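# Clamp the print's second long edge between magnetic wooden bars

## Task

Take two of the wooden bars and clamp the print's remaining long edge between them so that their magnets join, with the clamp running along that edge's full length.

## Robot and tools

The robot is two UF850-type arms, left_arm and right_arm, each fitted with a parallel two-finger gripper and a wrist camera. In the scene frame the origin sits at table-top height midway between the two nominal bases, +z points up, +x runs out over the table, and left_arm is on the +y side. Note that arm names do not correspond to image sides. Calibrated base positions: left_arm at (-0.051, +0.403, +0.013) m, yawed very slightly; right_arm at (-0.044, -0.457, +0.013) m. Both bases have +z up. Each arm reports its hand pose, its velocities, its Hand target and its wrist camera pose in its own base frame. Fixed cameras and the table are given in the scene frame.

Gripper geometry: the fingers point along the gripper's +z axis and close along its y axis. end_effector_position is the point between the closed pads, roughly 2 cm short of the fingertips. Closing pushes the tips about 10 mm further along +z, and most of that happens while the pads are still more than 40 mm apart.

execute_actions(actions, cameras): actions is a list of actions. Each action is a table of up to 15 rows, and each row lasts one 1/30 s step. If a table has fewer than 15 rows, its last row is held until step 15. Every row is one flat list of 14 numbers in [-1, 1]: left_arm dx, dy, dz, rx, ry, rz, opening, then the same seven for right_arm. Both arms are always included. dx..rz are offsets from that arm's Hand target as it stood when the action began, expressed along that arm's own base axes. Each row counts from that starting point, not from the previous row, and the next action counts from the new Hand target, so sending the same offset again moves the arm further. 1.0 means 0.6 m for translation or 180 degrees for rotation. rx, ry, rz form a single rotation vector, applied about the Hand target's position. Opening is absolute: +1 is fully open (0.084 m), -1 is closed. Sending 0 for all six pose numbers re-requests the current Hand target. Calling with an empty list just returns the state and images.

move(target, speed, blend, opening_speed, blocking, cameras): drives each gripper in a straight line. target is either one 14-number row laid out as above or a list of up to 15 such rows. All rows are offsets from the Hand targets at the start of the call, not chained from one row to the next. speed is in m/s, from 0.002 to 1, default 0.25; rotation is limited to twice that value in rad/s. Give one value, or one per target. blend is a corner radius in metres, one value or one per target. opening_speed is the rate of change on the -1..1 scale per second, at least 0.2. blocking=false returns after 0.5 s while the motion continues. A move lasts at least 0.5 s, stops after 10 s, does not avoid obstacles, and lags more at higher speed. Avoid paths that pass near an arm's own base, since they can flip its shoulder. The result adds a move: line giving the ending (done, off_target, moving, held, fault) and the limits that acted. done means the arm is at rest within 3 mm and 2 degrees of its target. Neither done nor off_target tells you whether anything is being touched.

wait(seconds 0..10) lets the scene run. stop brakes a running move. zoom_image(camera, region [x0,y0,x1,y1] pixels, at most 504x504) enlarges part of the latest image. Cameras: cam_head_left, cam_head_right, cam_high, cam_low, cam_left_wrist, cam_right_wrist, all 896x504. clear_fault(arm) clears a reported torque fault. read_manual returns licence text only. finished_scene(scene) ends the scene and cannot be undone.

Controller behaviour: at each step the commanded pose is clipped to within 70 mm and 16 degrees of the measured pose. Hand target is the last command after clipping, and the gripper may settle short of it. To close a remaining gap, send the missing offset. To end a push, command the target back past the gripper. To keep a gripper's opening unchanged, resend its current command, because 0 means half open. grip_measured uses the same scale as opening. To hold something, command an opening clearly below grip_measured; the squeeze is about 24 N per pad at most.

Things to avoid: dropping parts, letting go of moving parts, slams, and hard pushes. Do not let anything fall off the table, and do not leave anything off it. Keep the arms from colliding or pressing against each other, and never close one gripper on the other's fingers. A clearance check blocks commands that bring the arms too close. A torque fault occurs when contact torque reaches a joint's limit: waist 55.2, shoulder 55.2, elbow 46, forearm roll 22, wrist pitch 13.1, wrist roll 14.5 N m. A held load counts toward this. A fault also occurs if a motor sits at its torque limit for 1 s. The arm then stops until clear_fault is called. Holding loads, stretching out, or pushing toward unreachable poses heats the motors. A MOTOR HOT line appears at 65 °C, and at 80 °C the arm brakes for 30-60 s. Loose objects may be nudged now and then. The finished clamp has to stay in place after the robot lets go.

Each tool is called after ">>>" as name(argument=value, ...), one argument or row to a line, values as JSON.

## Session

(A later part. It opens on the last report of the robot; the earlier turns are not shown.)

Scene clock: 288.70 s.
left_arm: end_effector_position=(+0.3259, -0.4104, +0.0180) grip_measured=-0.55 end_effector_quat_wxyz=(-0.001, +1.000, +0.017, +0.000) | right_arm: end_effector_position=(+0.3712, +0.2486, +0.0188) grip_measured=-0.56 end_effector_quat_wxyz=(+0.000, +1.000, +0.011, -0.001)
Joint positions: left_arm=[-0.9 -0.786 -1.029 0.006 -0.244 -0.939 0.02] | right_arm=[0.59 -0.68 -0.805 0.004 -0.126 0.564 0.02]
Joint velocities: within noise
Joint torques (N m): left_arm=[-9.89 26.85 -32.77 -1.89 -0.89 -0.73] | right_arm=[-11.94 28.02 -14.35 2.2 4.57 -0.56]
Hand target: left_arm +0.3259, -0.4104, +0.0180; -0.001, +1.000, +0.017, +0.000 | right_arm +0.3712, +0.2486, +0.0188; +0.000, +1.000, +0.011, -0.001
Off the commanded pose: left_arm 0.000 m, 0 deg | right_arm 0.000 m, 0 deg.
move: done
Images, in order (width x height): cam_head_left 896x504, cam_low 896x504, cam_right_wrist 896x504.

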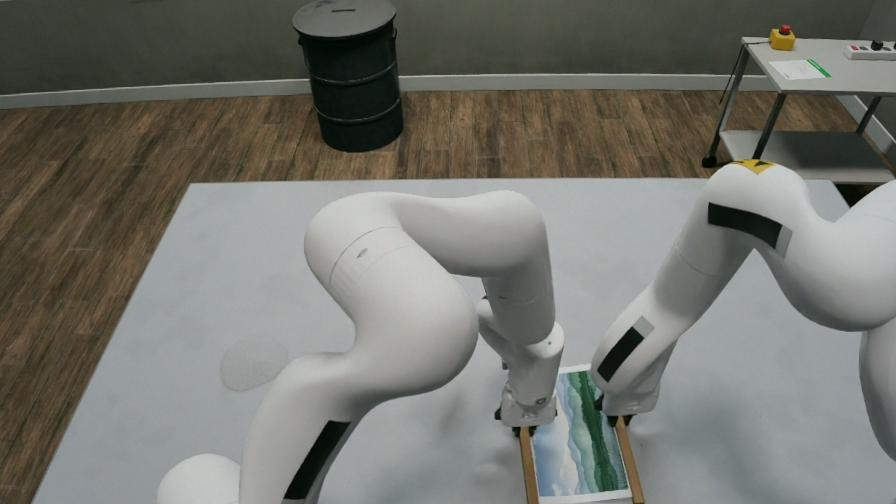

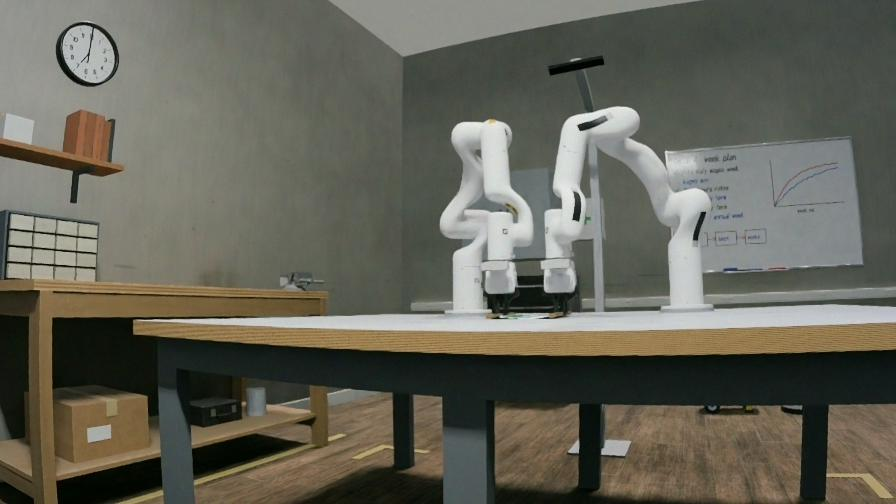

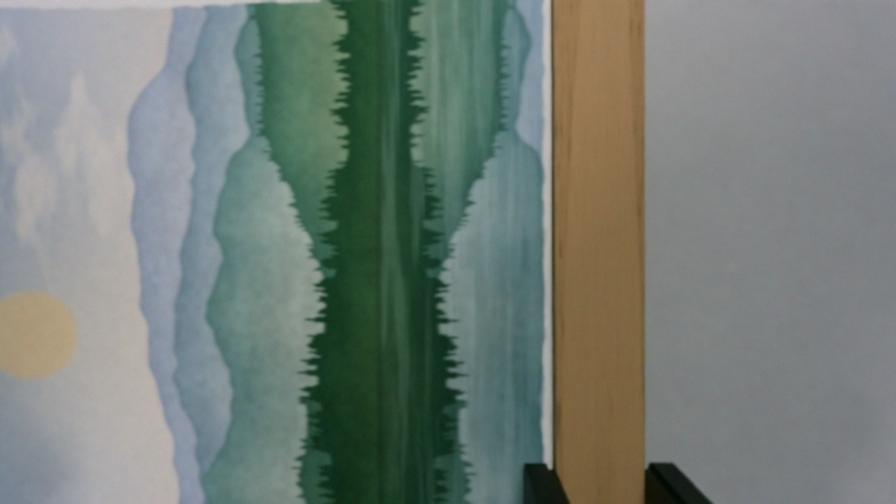

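>>> zoom_image(
  camera="cam_low",
  region=[480, 304, 510, 324],
)

>>> move(
  target=[0,0,0,0,0,0,-0.75,0,0,-0.0017,0,0,0,-0.8],
  speed=0.01,
  cameras=["cam_right_wrist","cam_low","cam_high"],
)

>>> zoom_image(
  camera="cam_low",
  region=[480, 304, 510, 324],
)

>>> zoom_image(
  camera="cam_high",
  region=[465, 240, 505, 280],
)

Scaled by 16.800 from the camera's 896x504 image, which has a finer 1280x720 frame.

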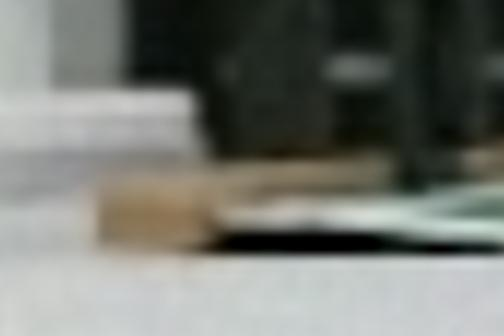

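Scene clock: 293.27 s.
left_arm: end_effector_position=(+0.3259, -0.4104, +0.0180) grip_measured=-0.55 end_effector_quat_wxyz=(-0.001, +1.000, +0.017, +0.000) | right_arm: end_effector_position=(+0.3712, +0.2486, +0.0178) grip_measured=-0.56 end_effector_quat_wxyz=(+0.000, +1.000, +0.011, -0.001)
Joint positions: left_arm=[-0.9 -0.786 -1.029 0.005 -0.244 -0.939 0.02] | right_arm=[0.59 -0.682 -0.805 0.004 -0.124 0.564 0.02]
Joint velocities: within noise
Joint torques (N m): left_arm=[-8.96 31 -22.88 -1.99 -0.91 -0.55] | right_arm=[-6.05 25.99 -14.03 2.22 4.73 -0.57]
Hand target: left_arm +0.3259, -0.4104, +0.0180; -0.001, +1.000, +0.017, +0.000 | right_arm +0.3712, +0.2486, +0.0177; +0.000, +1.000, +0.011, -0.001
Off the commanded pose: left_arm 0.000 m, 0 deg | right_arm 0.000 m, 0 deg.
move: done
Images, in order (width x height): cam_high 896x504, cam_low 896x504, cam_right_wrist 896x504.

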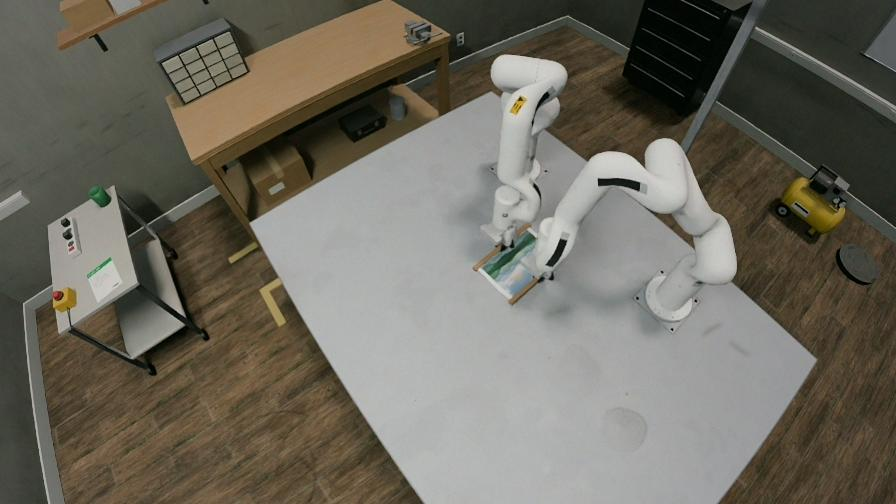

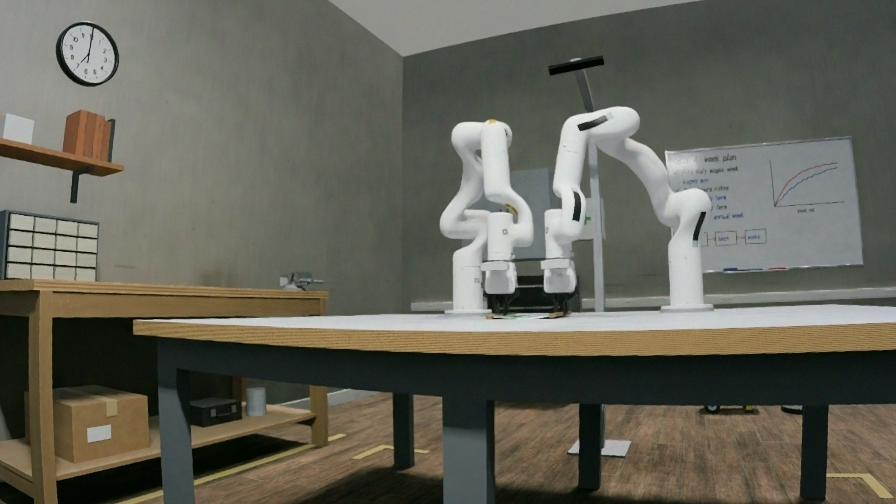

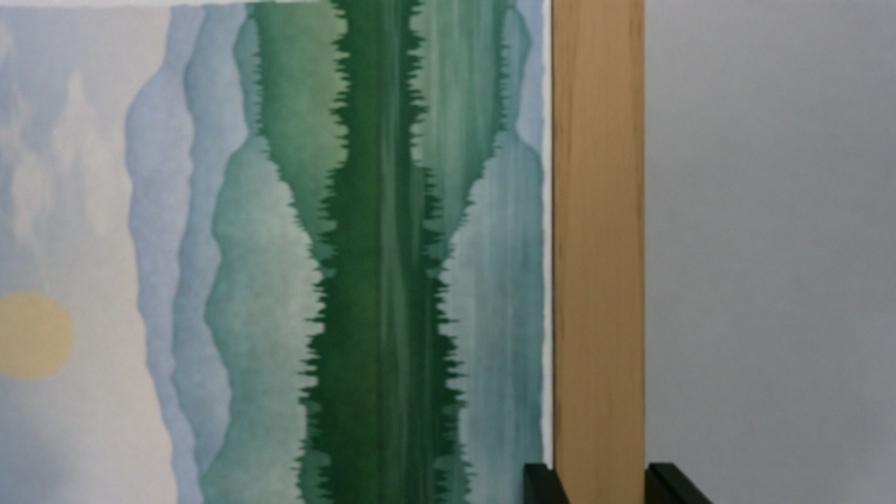

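Scaled by 16.800 from the camera's 896x504 image, which has a finer 1280x720 frame.

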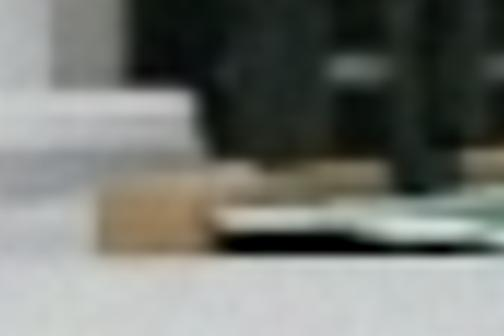

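Scaled by 12.600 from the camera's 896x504 image, which has a finer 1280x720 frame.

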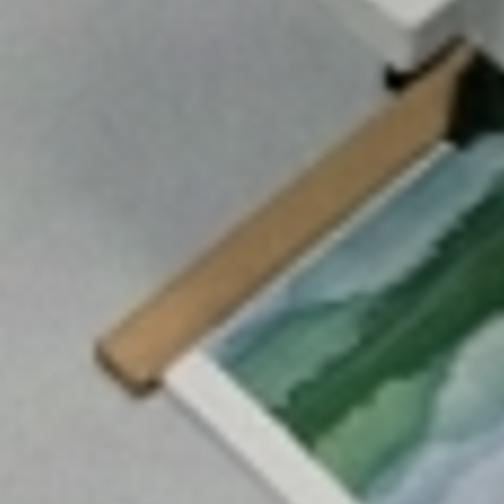

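>>> move(
  target=[0,0,-0.0047,0,0,0,-0.75,0,0,0,0,0,0,-0.8],
  speed=0.02,
  cameras=[],
)

>>> move(
  target=[0,0,0,0,0,0,-0.2,0,0,0,0,0,0,-0.2],
  opening_speed=0.4,
)

>>> zoom_image(
  camera="cam_low",
  region=[470, 284, 590, 334],
)

Scene clock: 296.53 s.
left_arm: end_effector_position=(+0.3259, -0.4105, +0.0153) grip_measured=-0.55 end_effector_quat_wxyz=(+0.000, +1.000, +0.017, +0.000) end_effector_velocity=(-0.001, +0.000, -0.001) end_effector_angular_velocity=(+0.000, +0.000, -0.001) | right_arm: end_effector_position=(+0.3712, +0.2486, +0.0177) grip_measured=-0.56 end_effector_quat_wxyz=(+0.000, +1.000, +0.011, -0.001)
Joint positions: left_arm=[-0.9 -0.792 -1.031 0.005 -0.24 -0.939 0.02] | right_arm=[0.59 -0.682 -0.805 0.004 -0.124 0.564 0.02]
Joint velocities: left_arm=[-0.001 -0.002 0 0 0.002 0 -0.001] | right_arm=[within noise]
Joint torques (N m): left_arm=[-8.64 13 -25.03 1.09 1.58 -0.7] | right_arm=[-1.08 28.35 -9.02 1.96 4.14 -0.56]
Hand target: left_arm +0.3259, -0.4104, +0.0151; -0.001, +1.000, +0.017, +0.000 | right_arm +0.3712, +0.2486, +0.0177; +0.000, +1.000, +0.011, -0.001
Off the commanded pose: left_arm 0.000 m, 0 deg | right_arm 0.000 m, 0 deg.
move: done
No camera images: "cameras" was empty.

Scene clock: 298.30 s.
left_arm: end_effector_position=(+0.3259, -0.4104, +0.0151) grip_measured=-0.22 end_effector_quat_wxyz=(-0.001, +1.000, +0.017, +0.000) | right_arm: end_effector_position=(+0.3712, +0.2486, +0.0177) grip_measured=-0.22 end_effector_quat_wxyz=(+0.000, +1.000, +0.011, -0.001)
Joint positions: left_arm=[-0.9 -0.792 -1.031 0.006 -0.239 -0.939 0.035] | right_arm=[0.59 -0.682 -0.805 0.004 -0.124 0.564 0.035]
Joint velocities: within noise
Joint torques (N m): left_arm=[-7.88 52.29 -12.41 2.56 -0.88 -0.64] | right_arm=[0.27 29.75 -8.18 2.18 3.08 -0.53]
Hand target: left_arm +0.3259, -0.4104, +0.0151; -0.001, +1.000, +0.017, +0.000 | right_arm +0.3712, +0.2486, +0.0177; +0.000, +1.000, +0.011, -0.001
Off the commanded pose: left_arm 0.000 m, 0 deg | right_arm 0.000 m, 0 deg.
move: done

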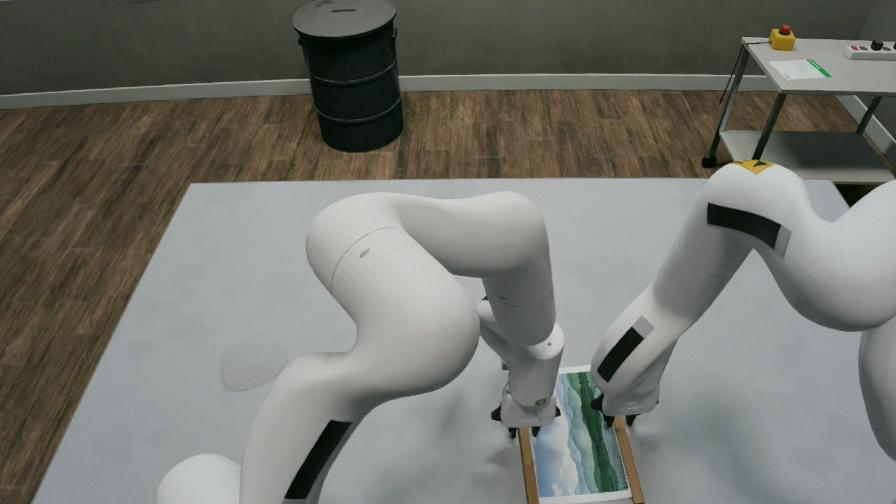

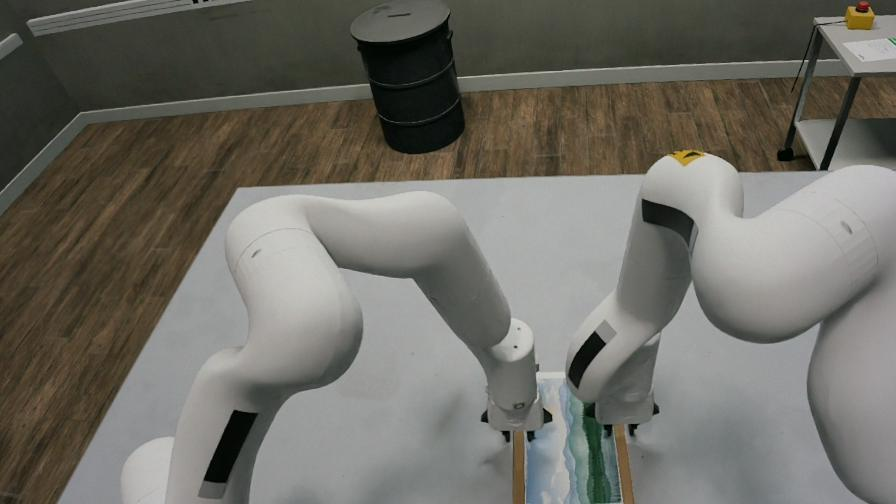

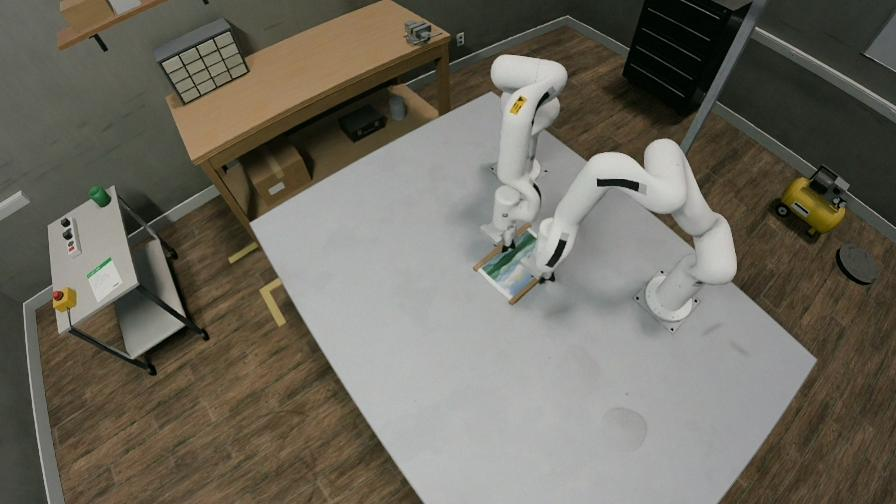

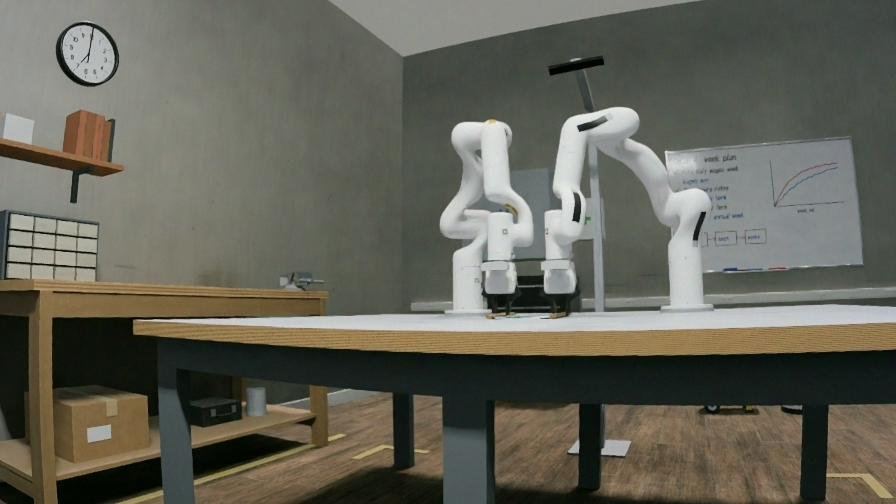

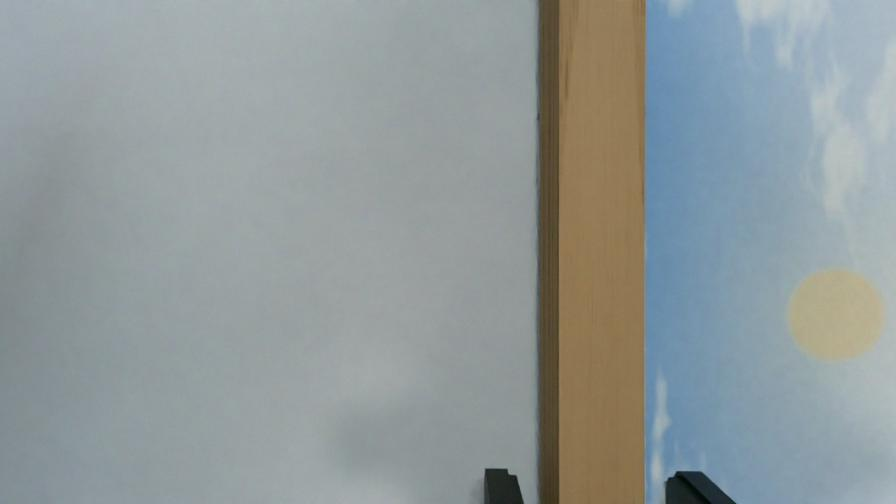

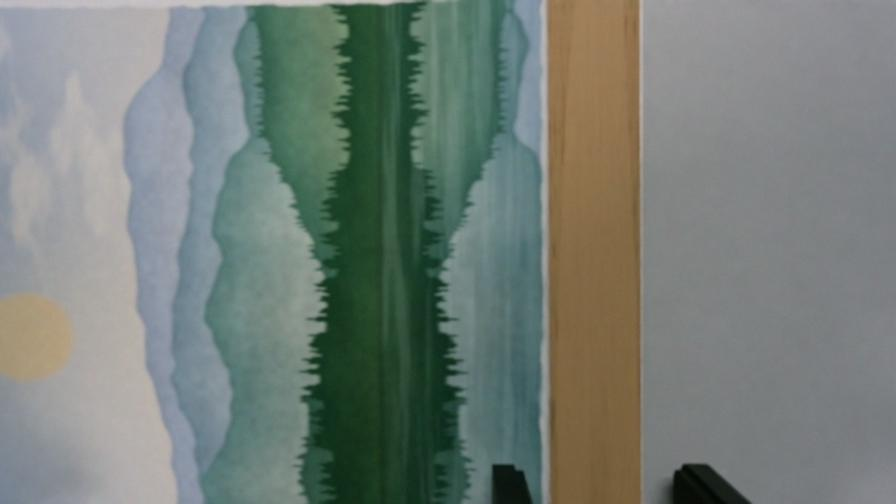

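Scaled by 4.200 from the camera's 896x504 image, which has a finer 1280x720 frame.

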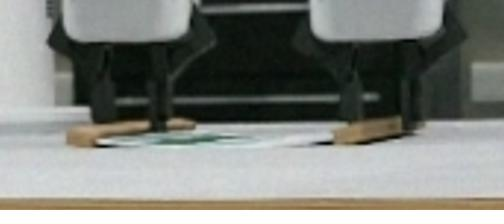

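>>> zoom_image(
  camera="cam_right_wrist",
  region=[520, 0, 680, 160],
)

>>> zoom_image(
  camera="cam_right_wrist",
  region=[520, 340, 680, 500],
)

Scaled by 3.150 from the camera's 896x504 image, which has a finer 1280x720 frame.

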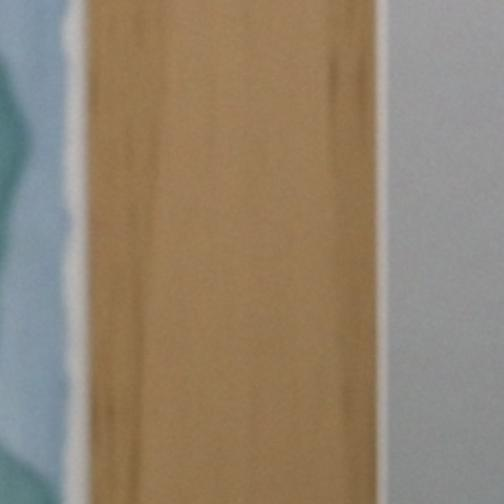

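Scaled by 3.150 from the camera's 896x504 image, which has a finer 1280x720 frame.

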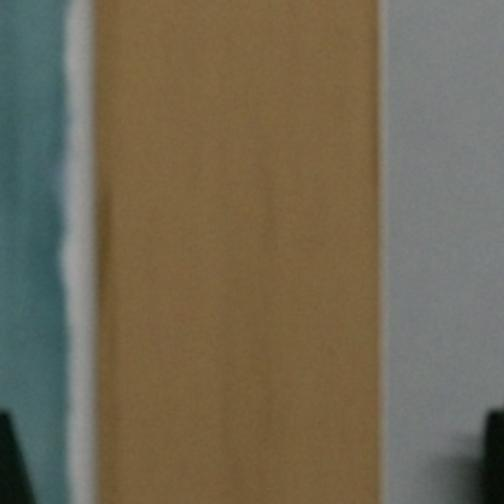

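>>> move(
  target=[
    [0,0,0.05,0,0,0,-0.2,0,0,0.05,0,0,0,-0.2],
    [0,0.1,0.3,0,0,0,-0.2,0,-0.1,0.5,0,0,0,-0.2],
  ],
  speed=0.1,
)

>>> zoom_image(
  camera="cam_low",
  region=[470, 284, 590, 334],
)

>>> zoom_image(
  camera="cam_high",
  region=[455, 210, 575, 310],
)

Scene clock: 311.37 s.
left_arm: end_effector_position=(+0.3259, -0.3504, +0.1951) grip_measured=-0.22 end_effector_quat_wxyz=(-0.001, +1.000, +0.017, +0.000) | right_arm: end_effector_position=(+0.3712, +0.1886, +0.3177) grip_measured=-0.22 end_effector_quat_wxyz=(+0.000, +1.000, +0.011, -0.001)
Joint positions: left_arm=[-0.822 -0.348 -0.881 0.003 -0.532 -0.858 0.035] | right_arm=[0.47 -0.02 -0.814 0 -0.795 0.448 0.035]
Joint velocities: within noise
Joint torques (N m): left_arm=[11.34 41.91 -16.47 -2.21 -1.1 0.85] | right_arm=[-13.11 30.72 -21.61 2.15 -3.7 -0.59]
Hand target: left_arm +0.3259, -0.3504, +0.1951; -0.001, +1.000, +0.017, +0.000 | right_arm +0.3712, +0.1886, +0.3177; +0.000, +1.000, +0.011, -0.001
Off the commanded pose: left_arm 0.000 m, 0 deg | right_arm 0.000 m, 0 deg.
move: done

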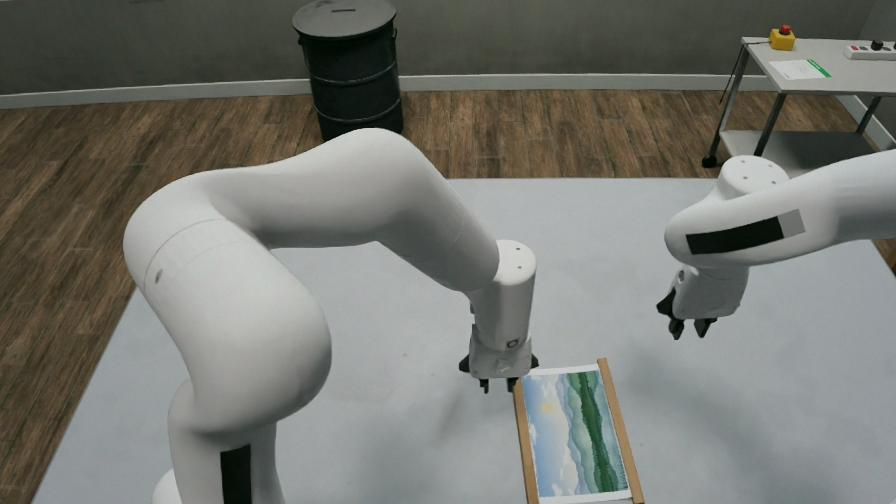

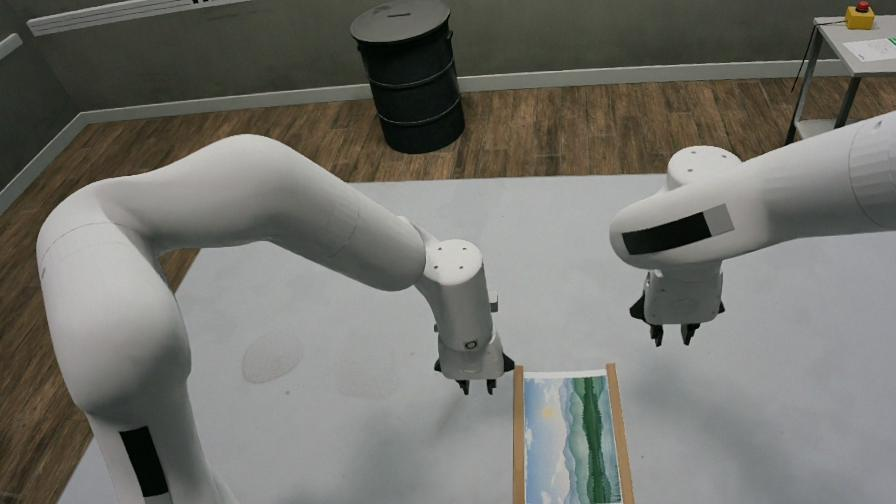

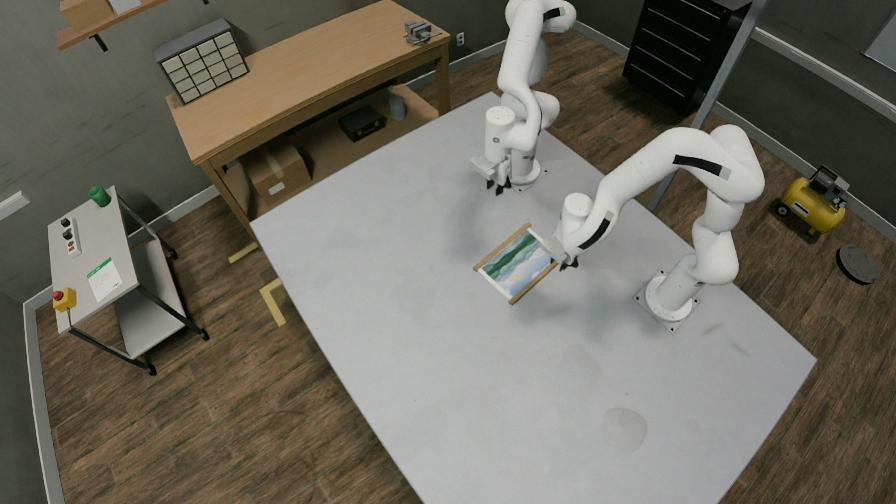

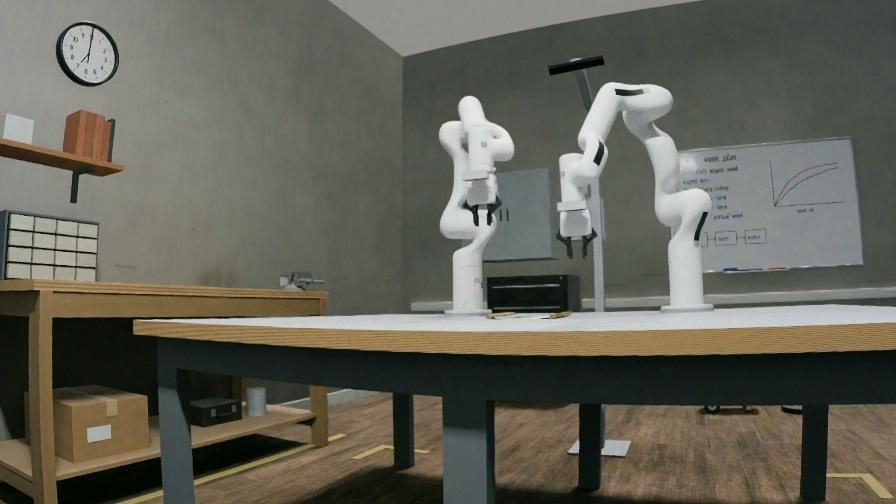

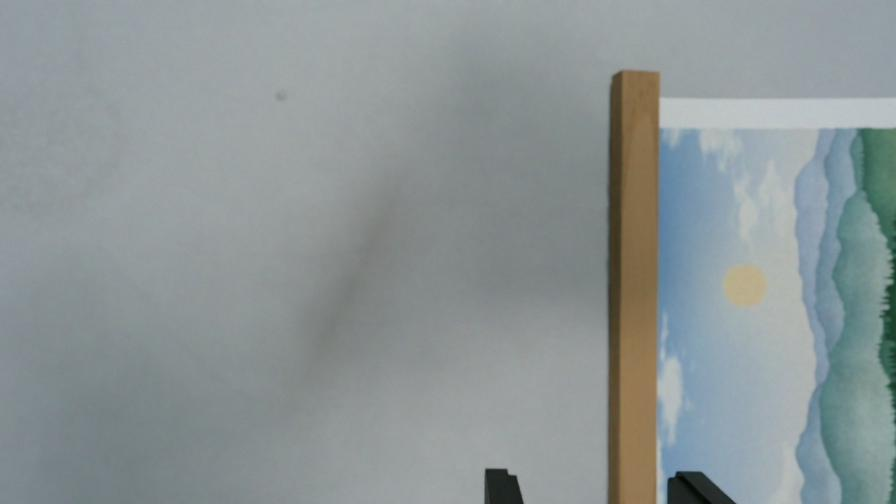

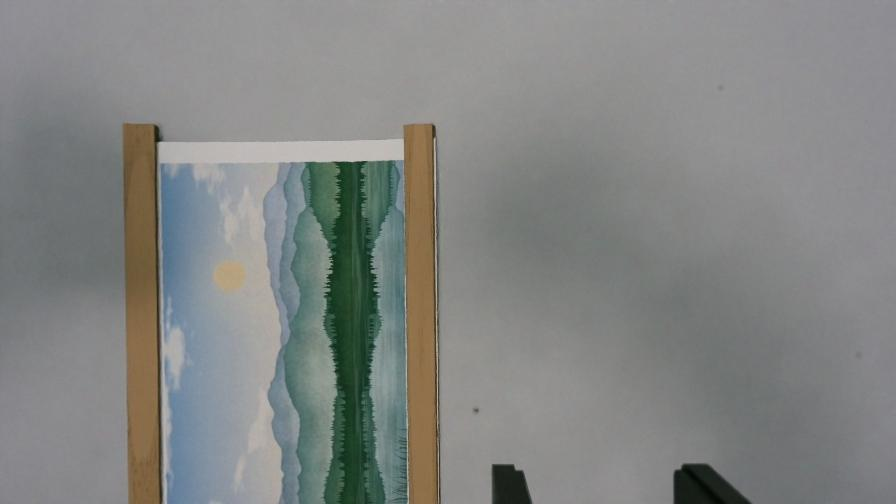

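Scaled by 4.200 from the camera's 896x504 image, which has a finer 1280x720 frame.

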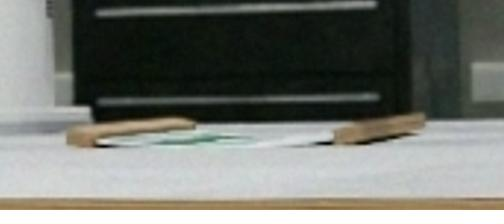

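Scaled by 4.200 from the camera's 896x504 image, which has a finer 1280x720 frame.

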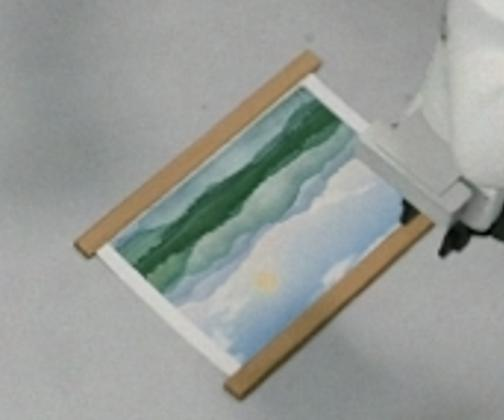

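>>> zoom_image(
  camera="cam_right_wrist",
  region=[380, 110, 460, 170],
)

>>> zoom_image(
  camera="cam_right_wrist",
  region=[380, 430, 460, 490],
)

>>> zoom_image(
  camera="cam_head_left",
  region=[500, 340, 680, 504],
)

>>> zoom_image(
  camera="cam_low",
  region=[480, 300, 580, 326],
)

Scaled by 6.300 from the camera's 896x504 image, which has a finer 1280x720 frame.

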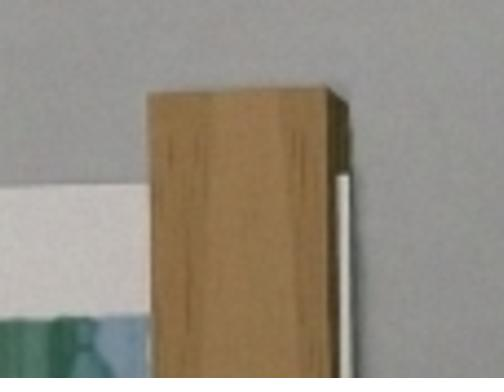

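Scaled by 6.300 from the camera's 896x504 image, which has a finer 1280x720 frame.

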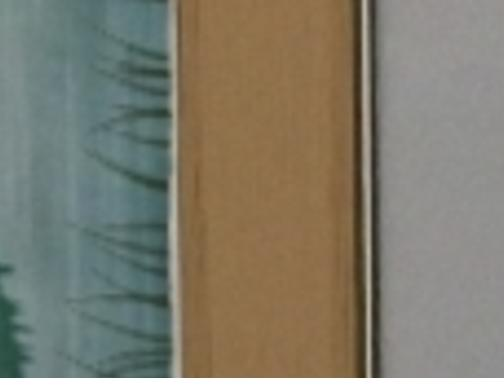

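Scaled by 2.800 from the camera's 896x504 image, which has a finer 1280x720 frame.

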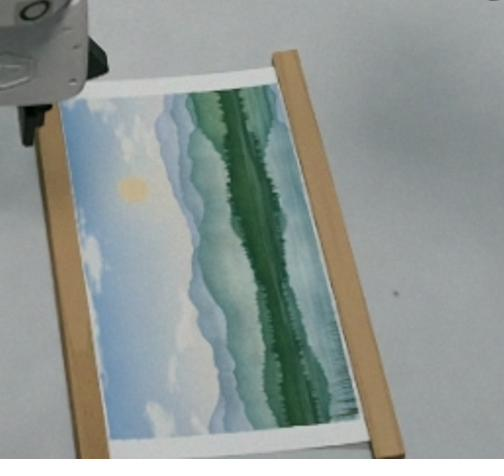

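Scaled by 5.040 from the camera's 896x504 image, which has a finer 1280x720 frame.

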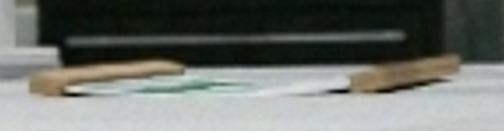

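>>> finished_scene(
  scene=1,
)

The scene is finished: the task was done.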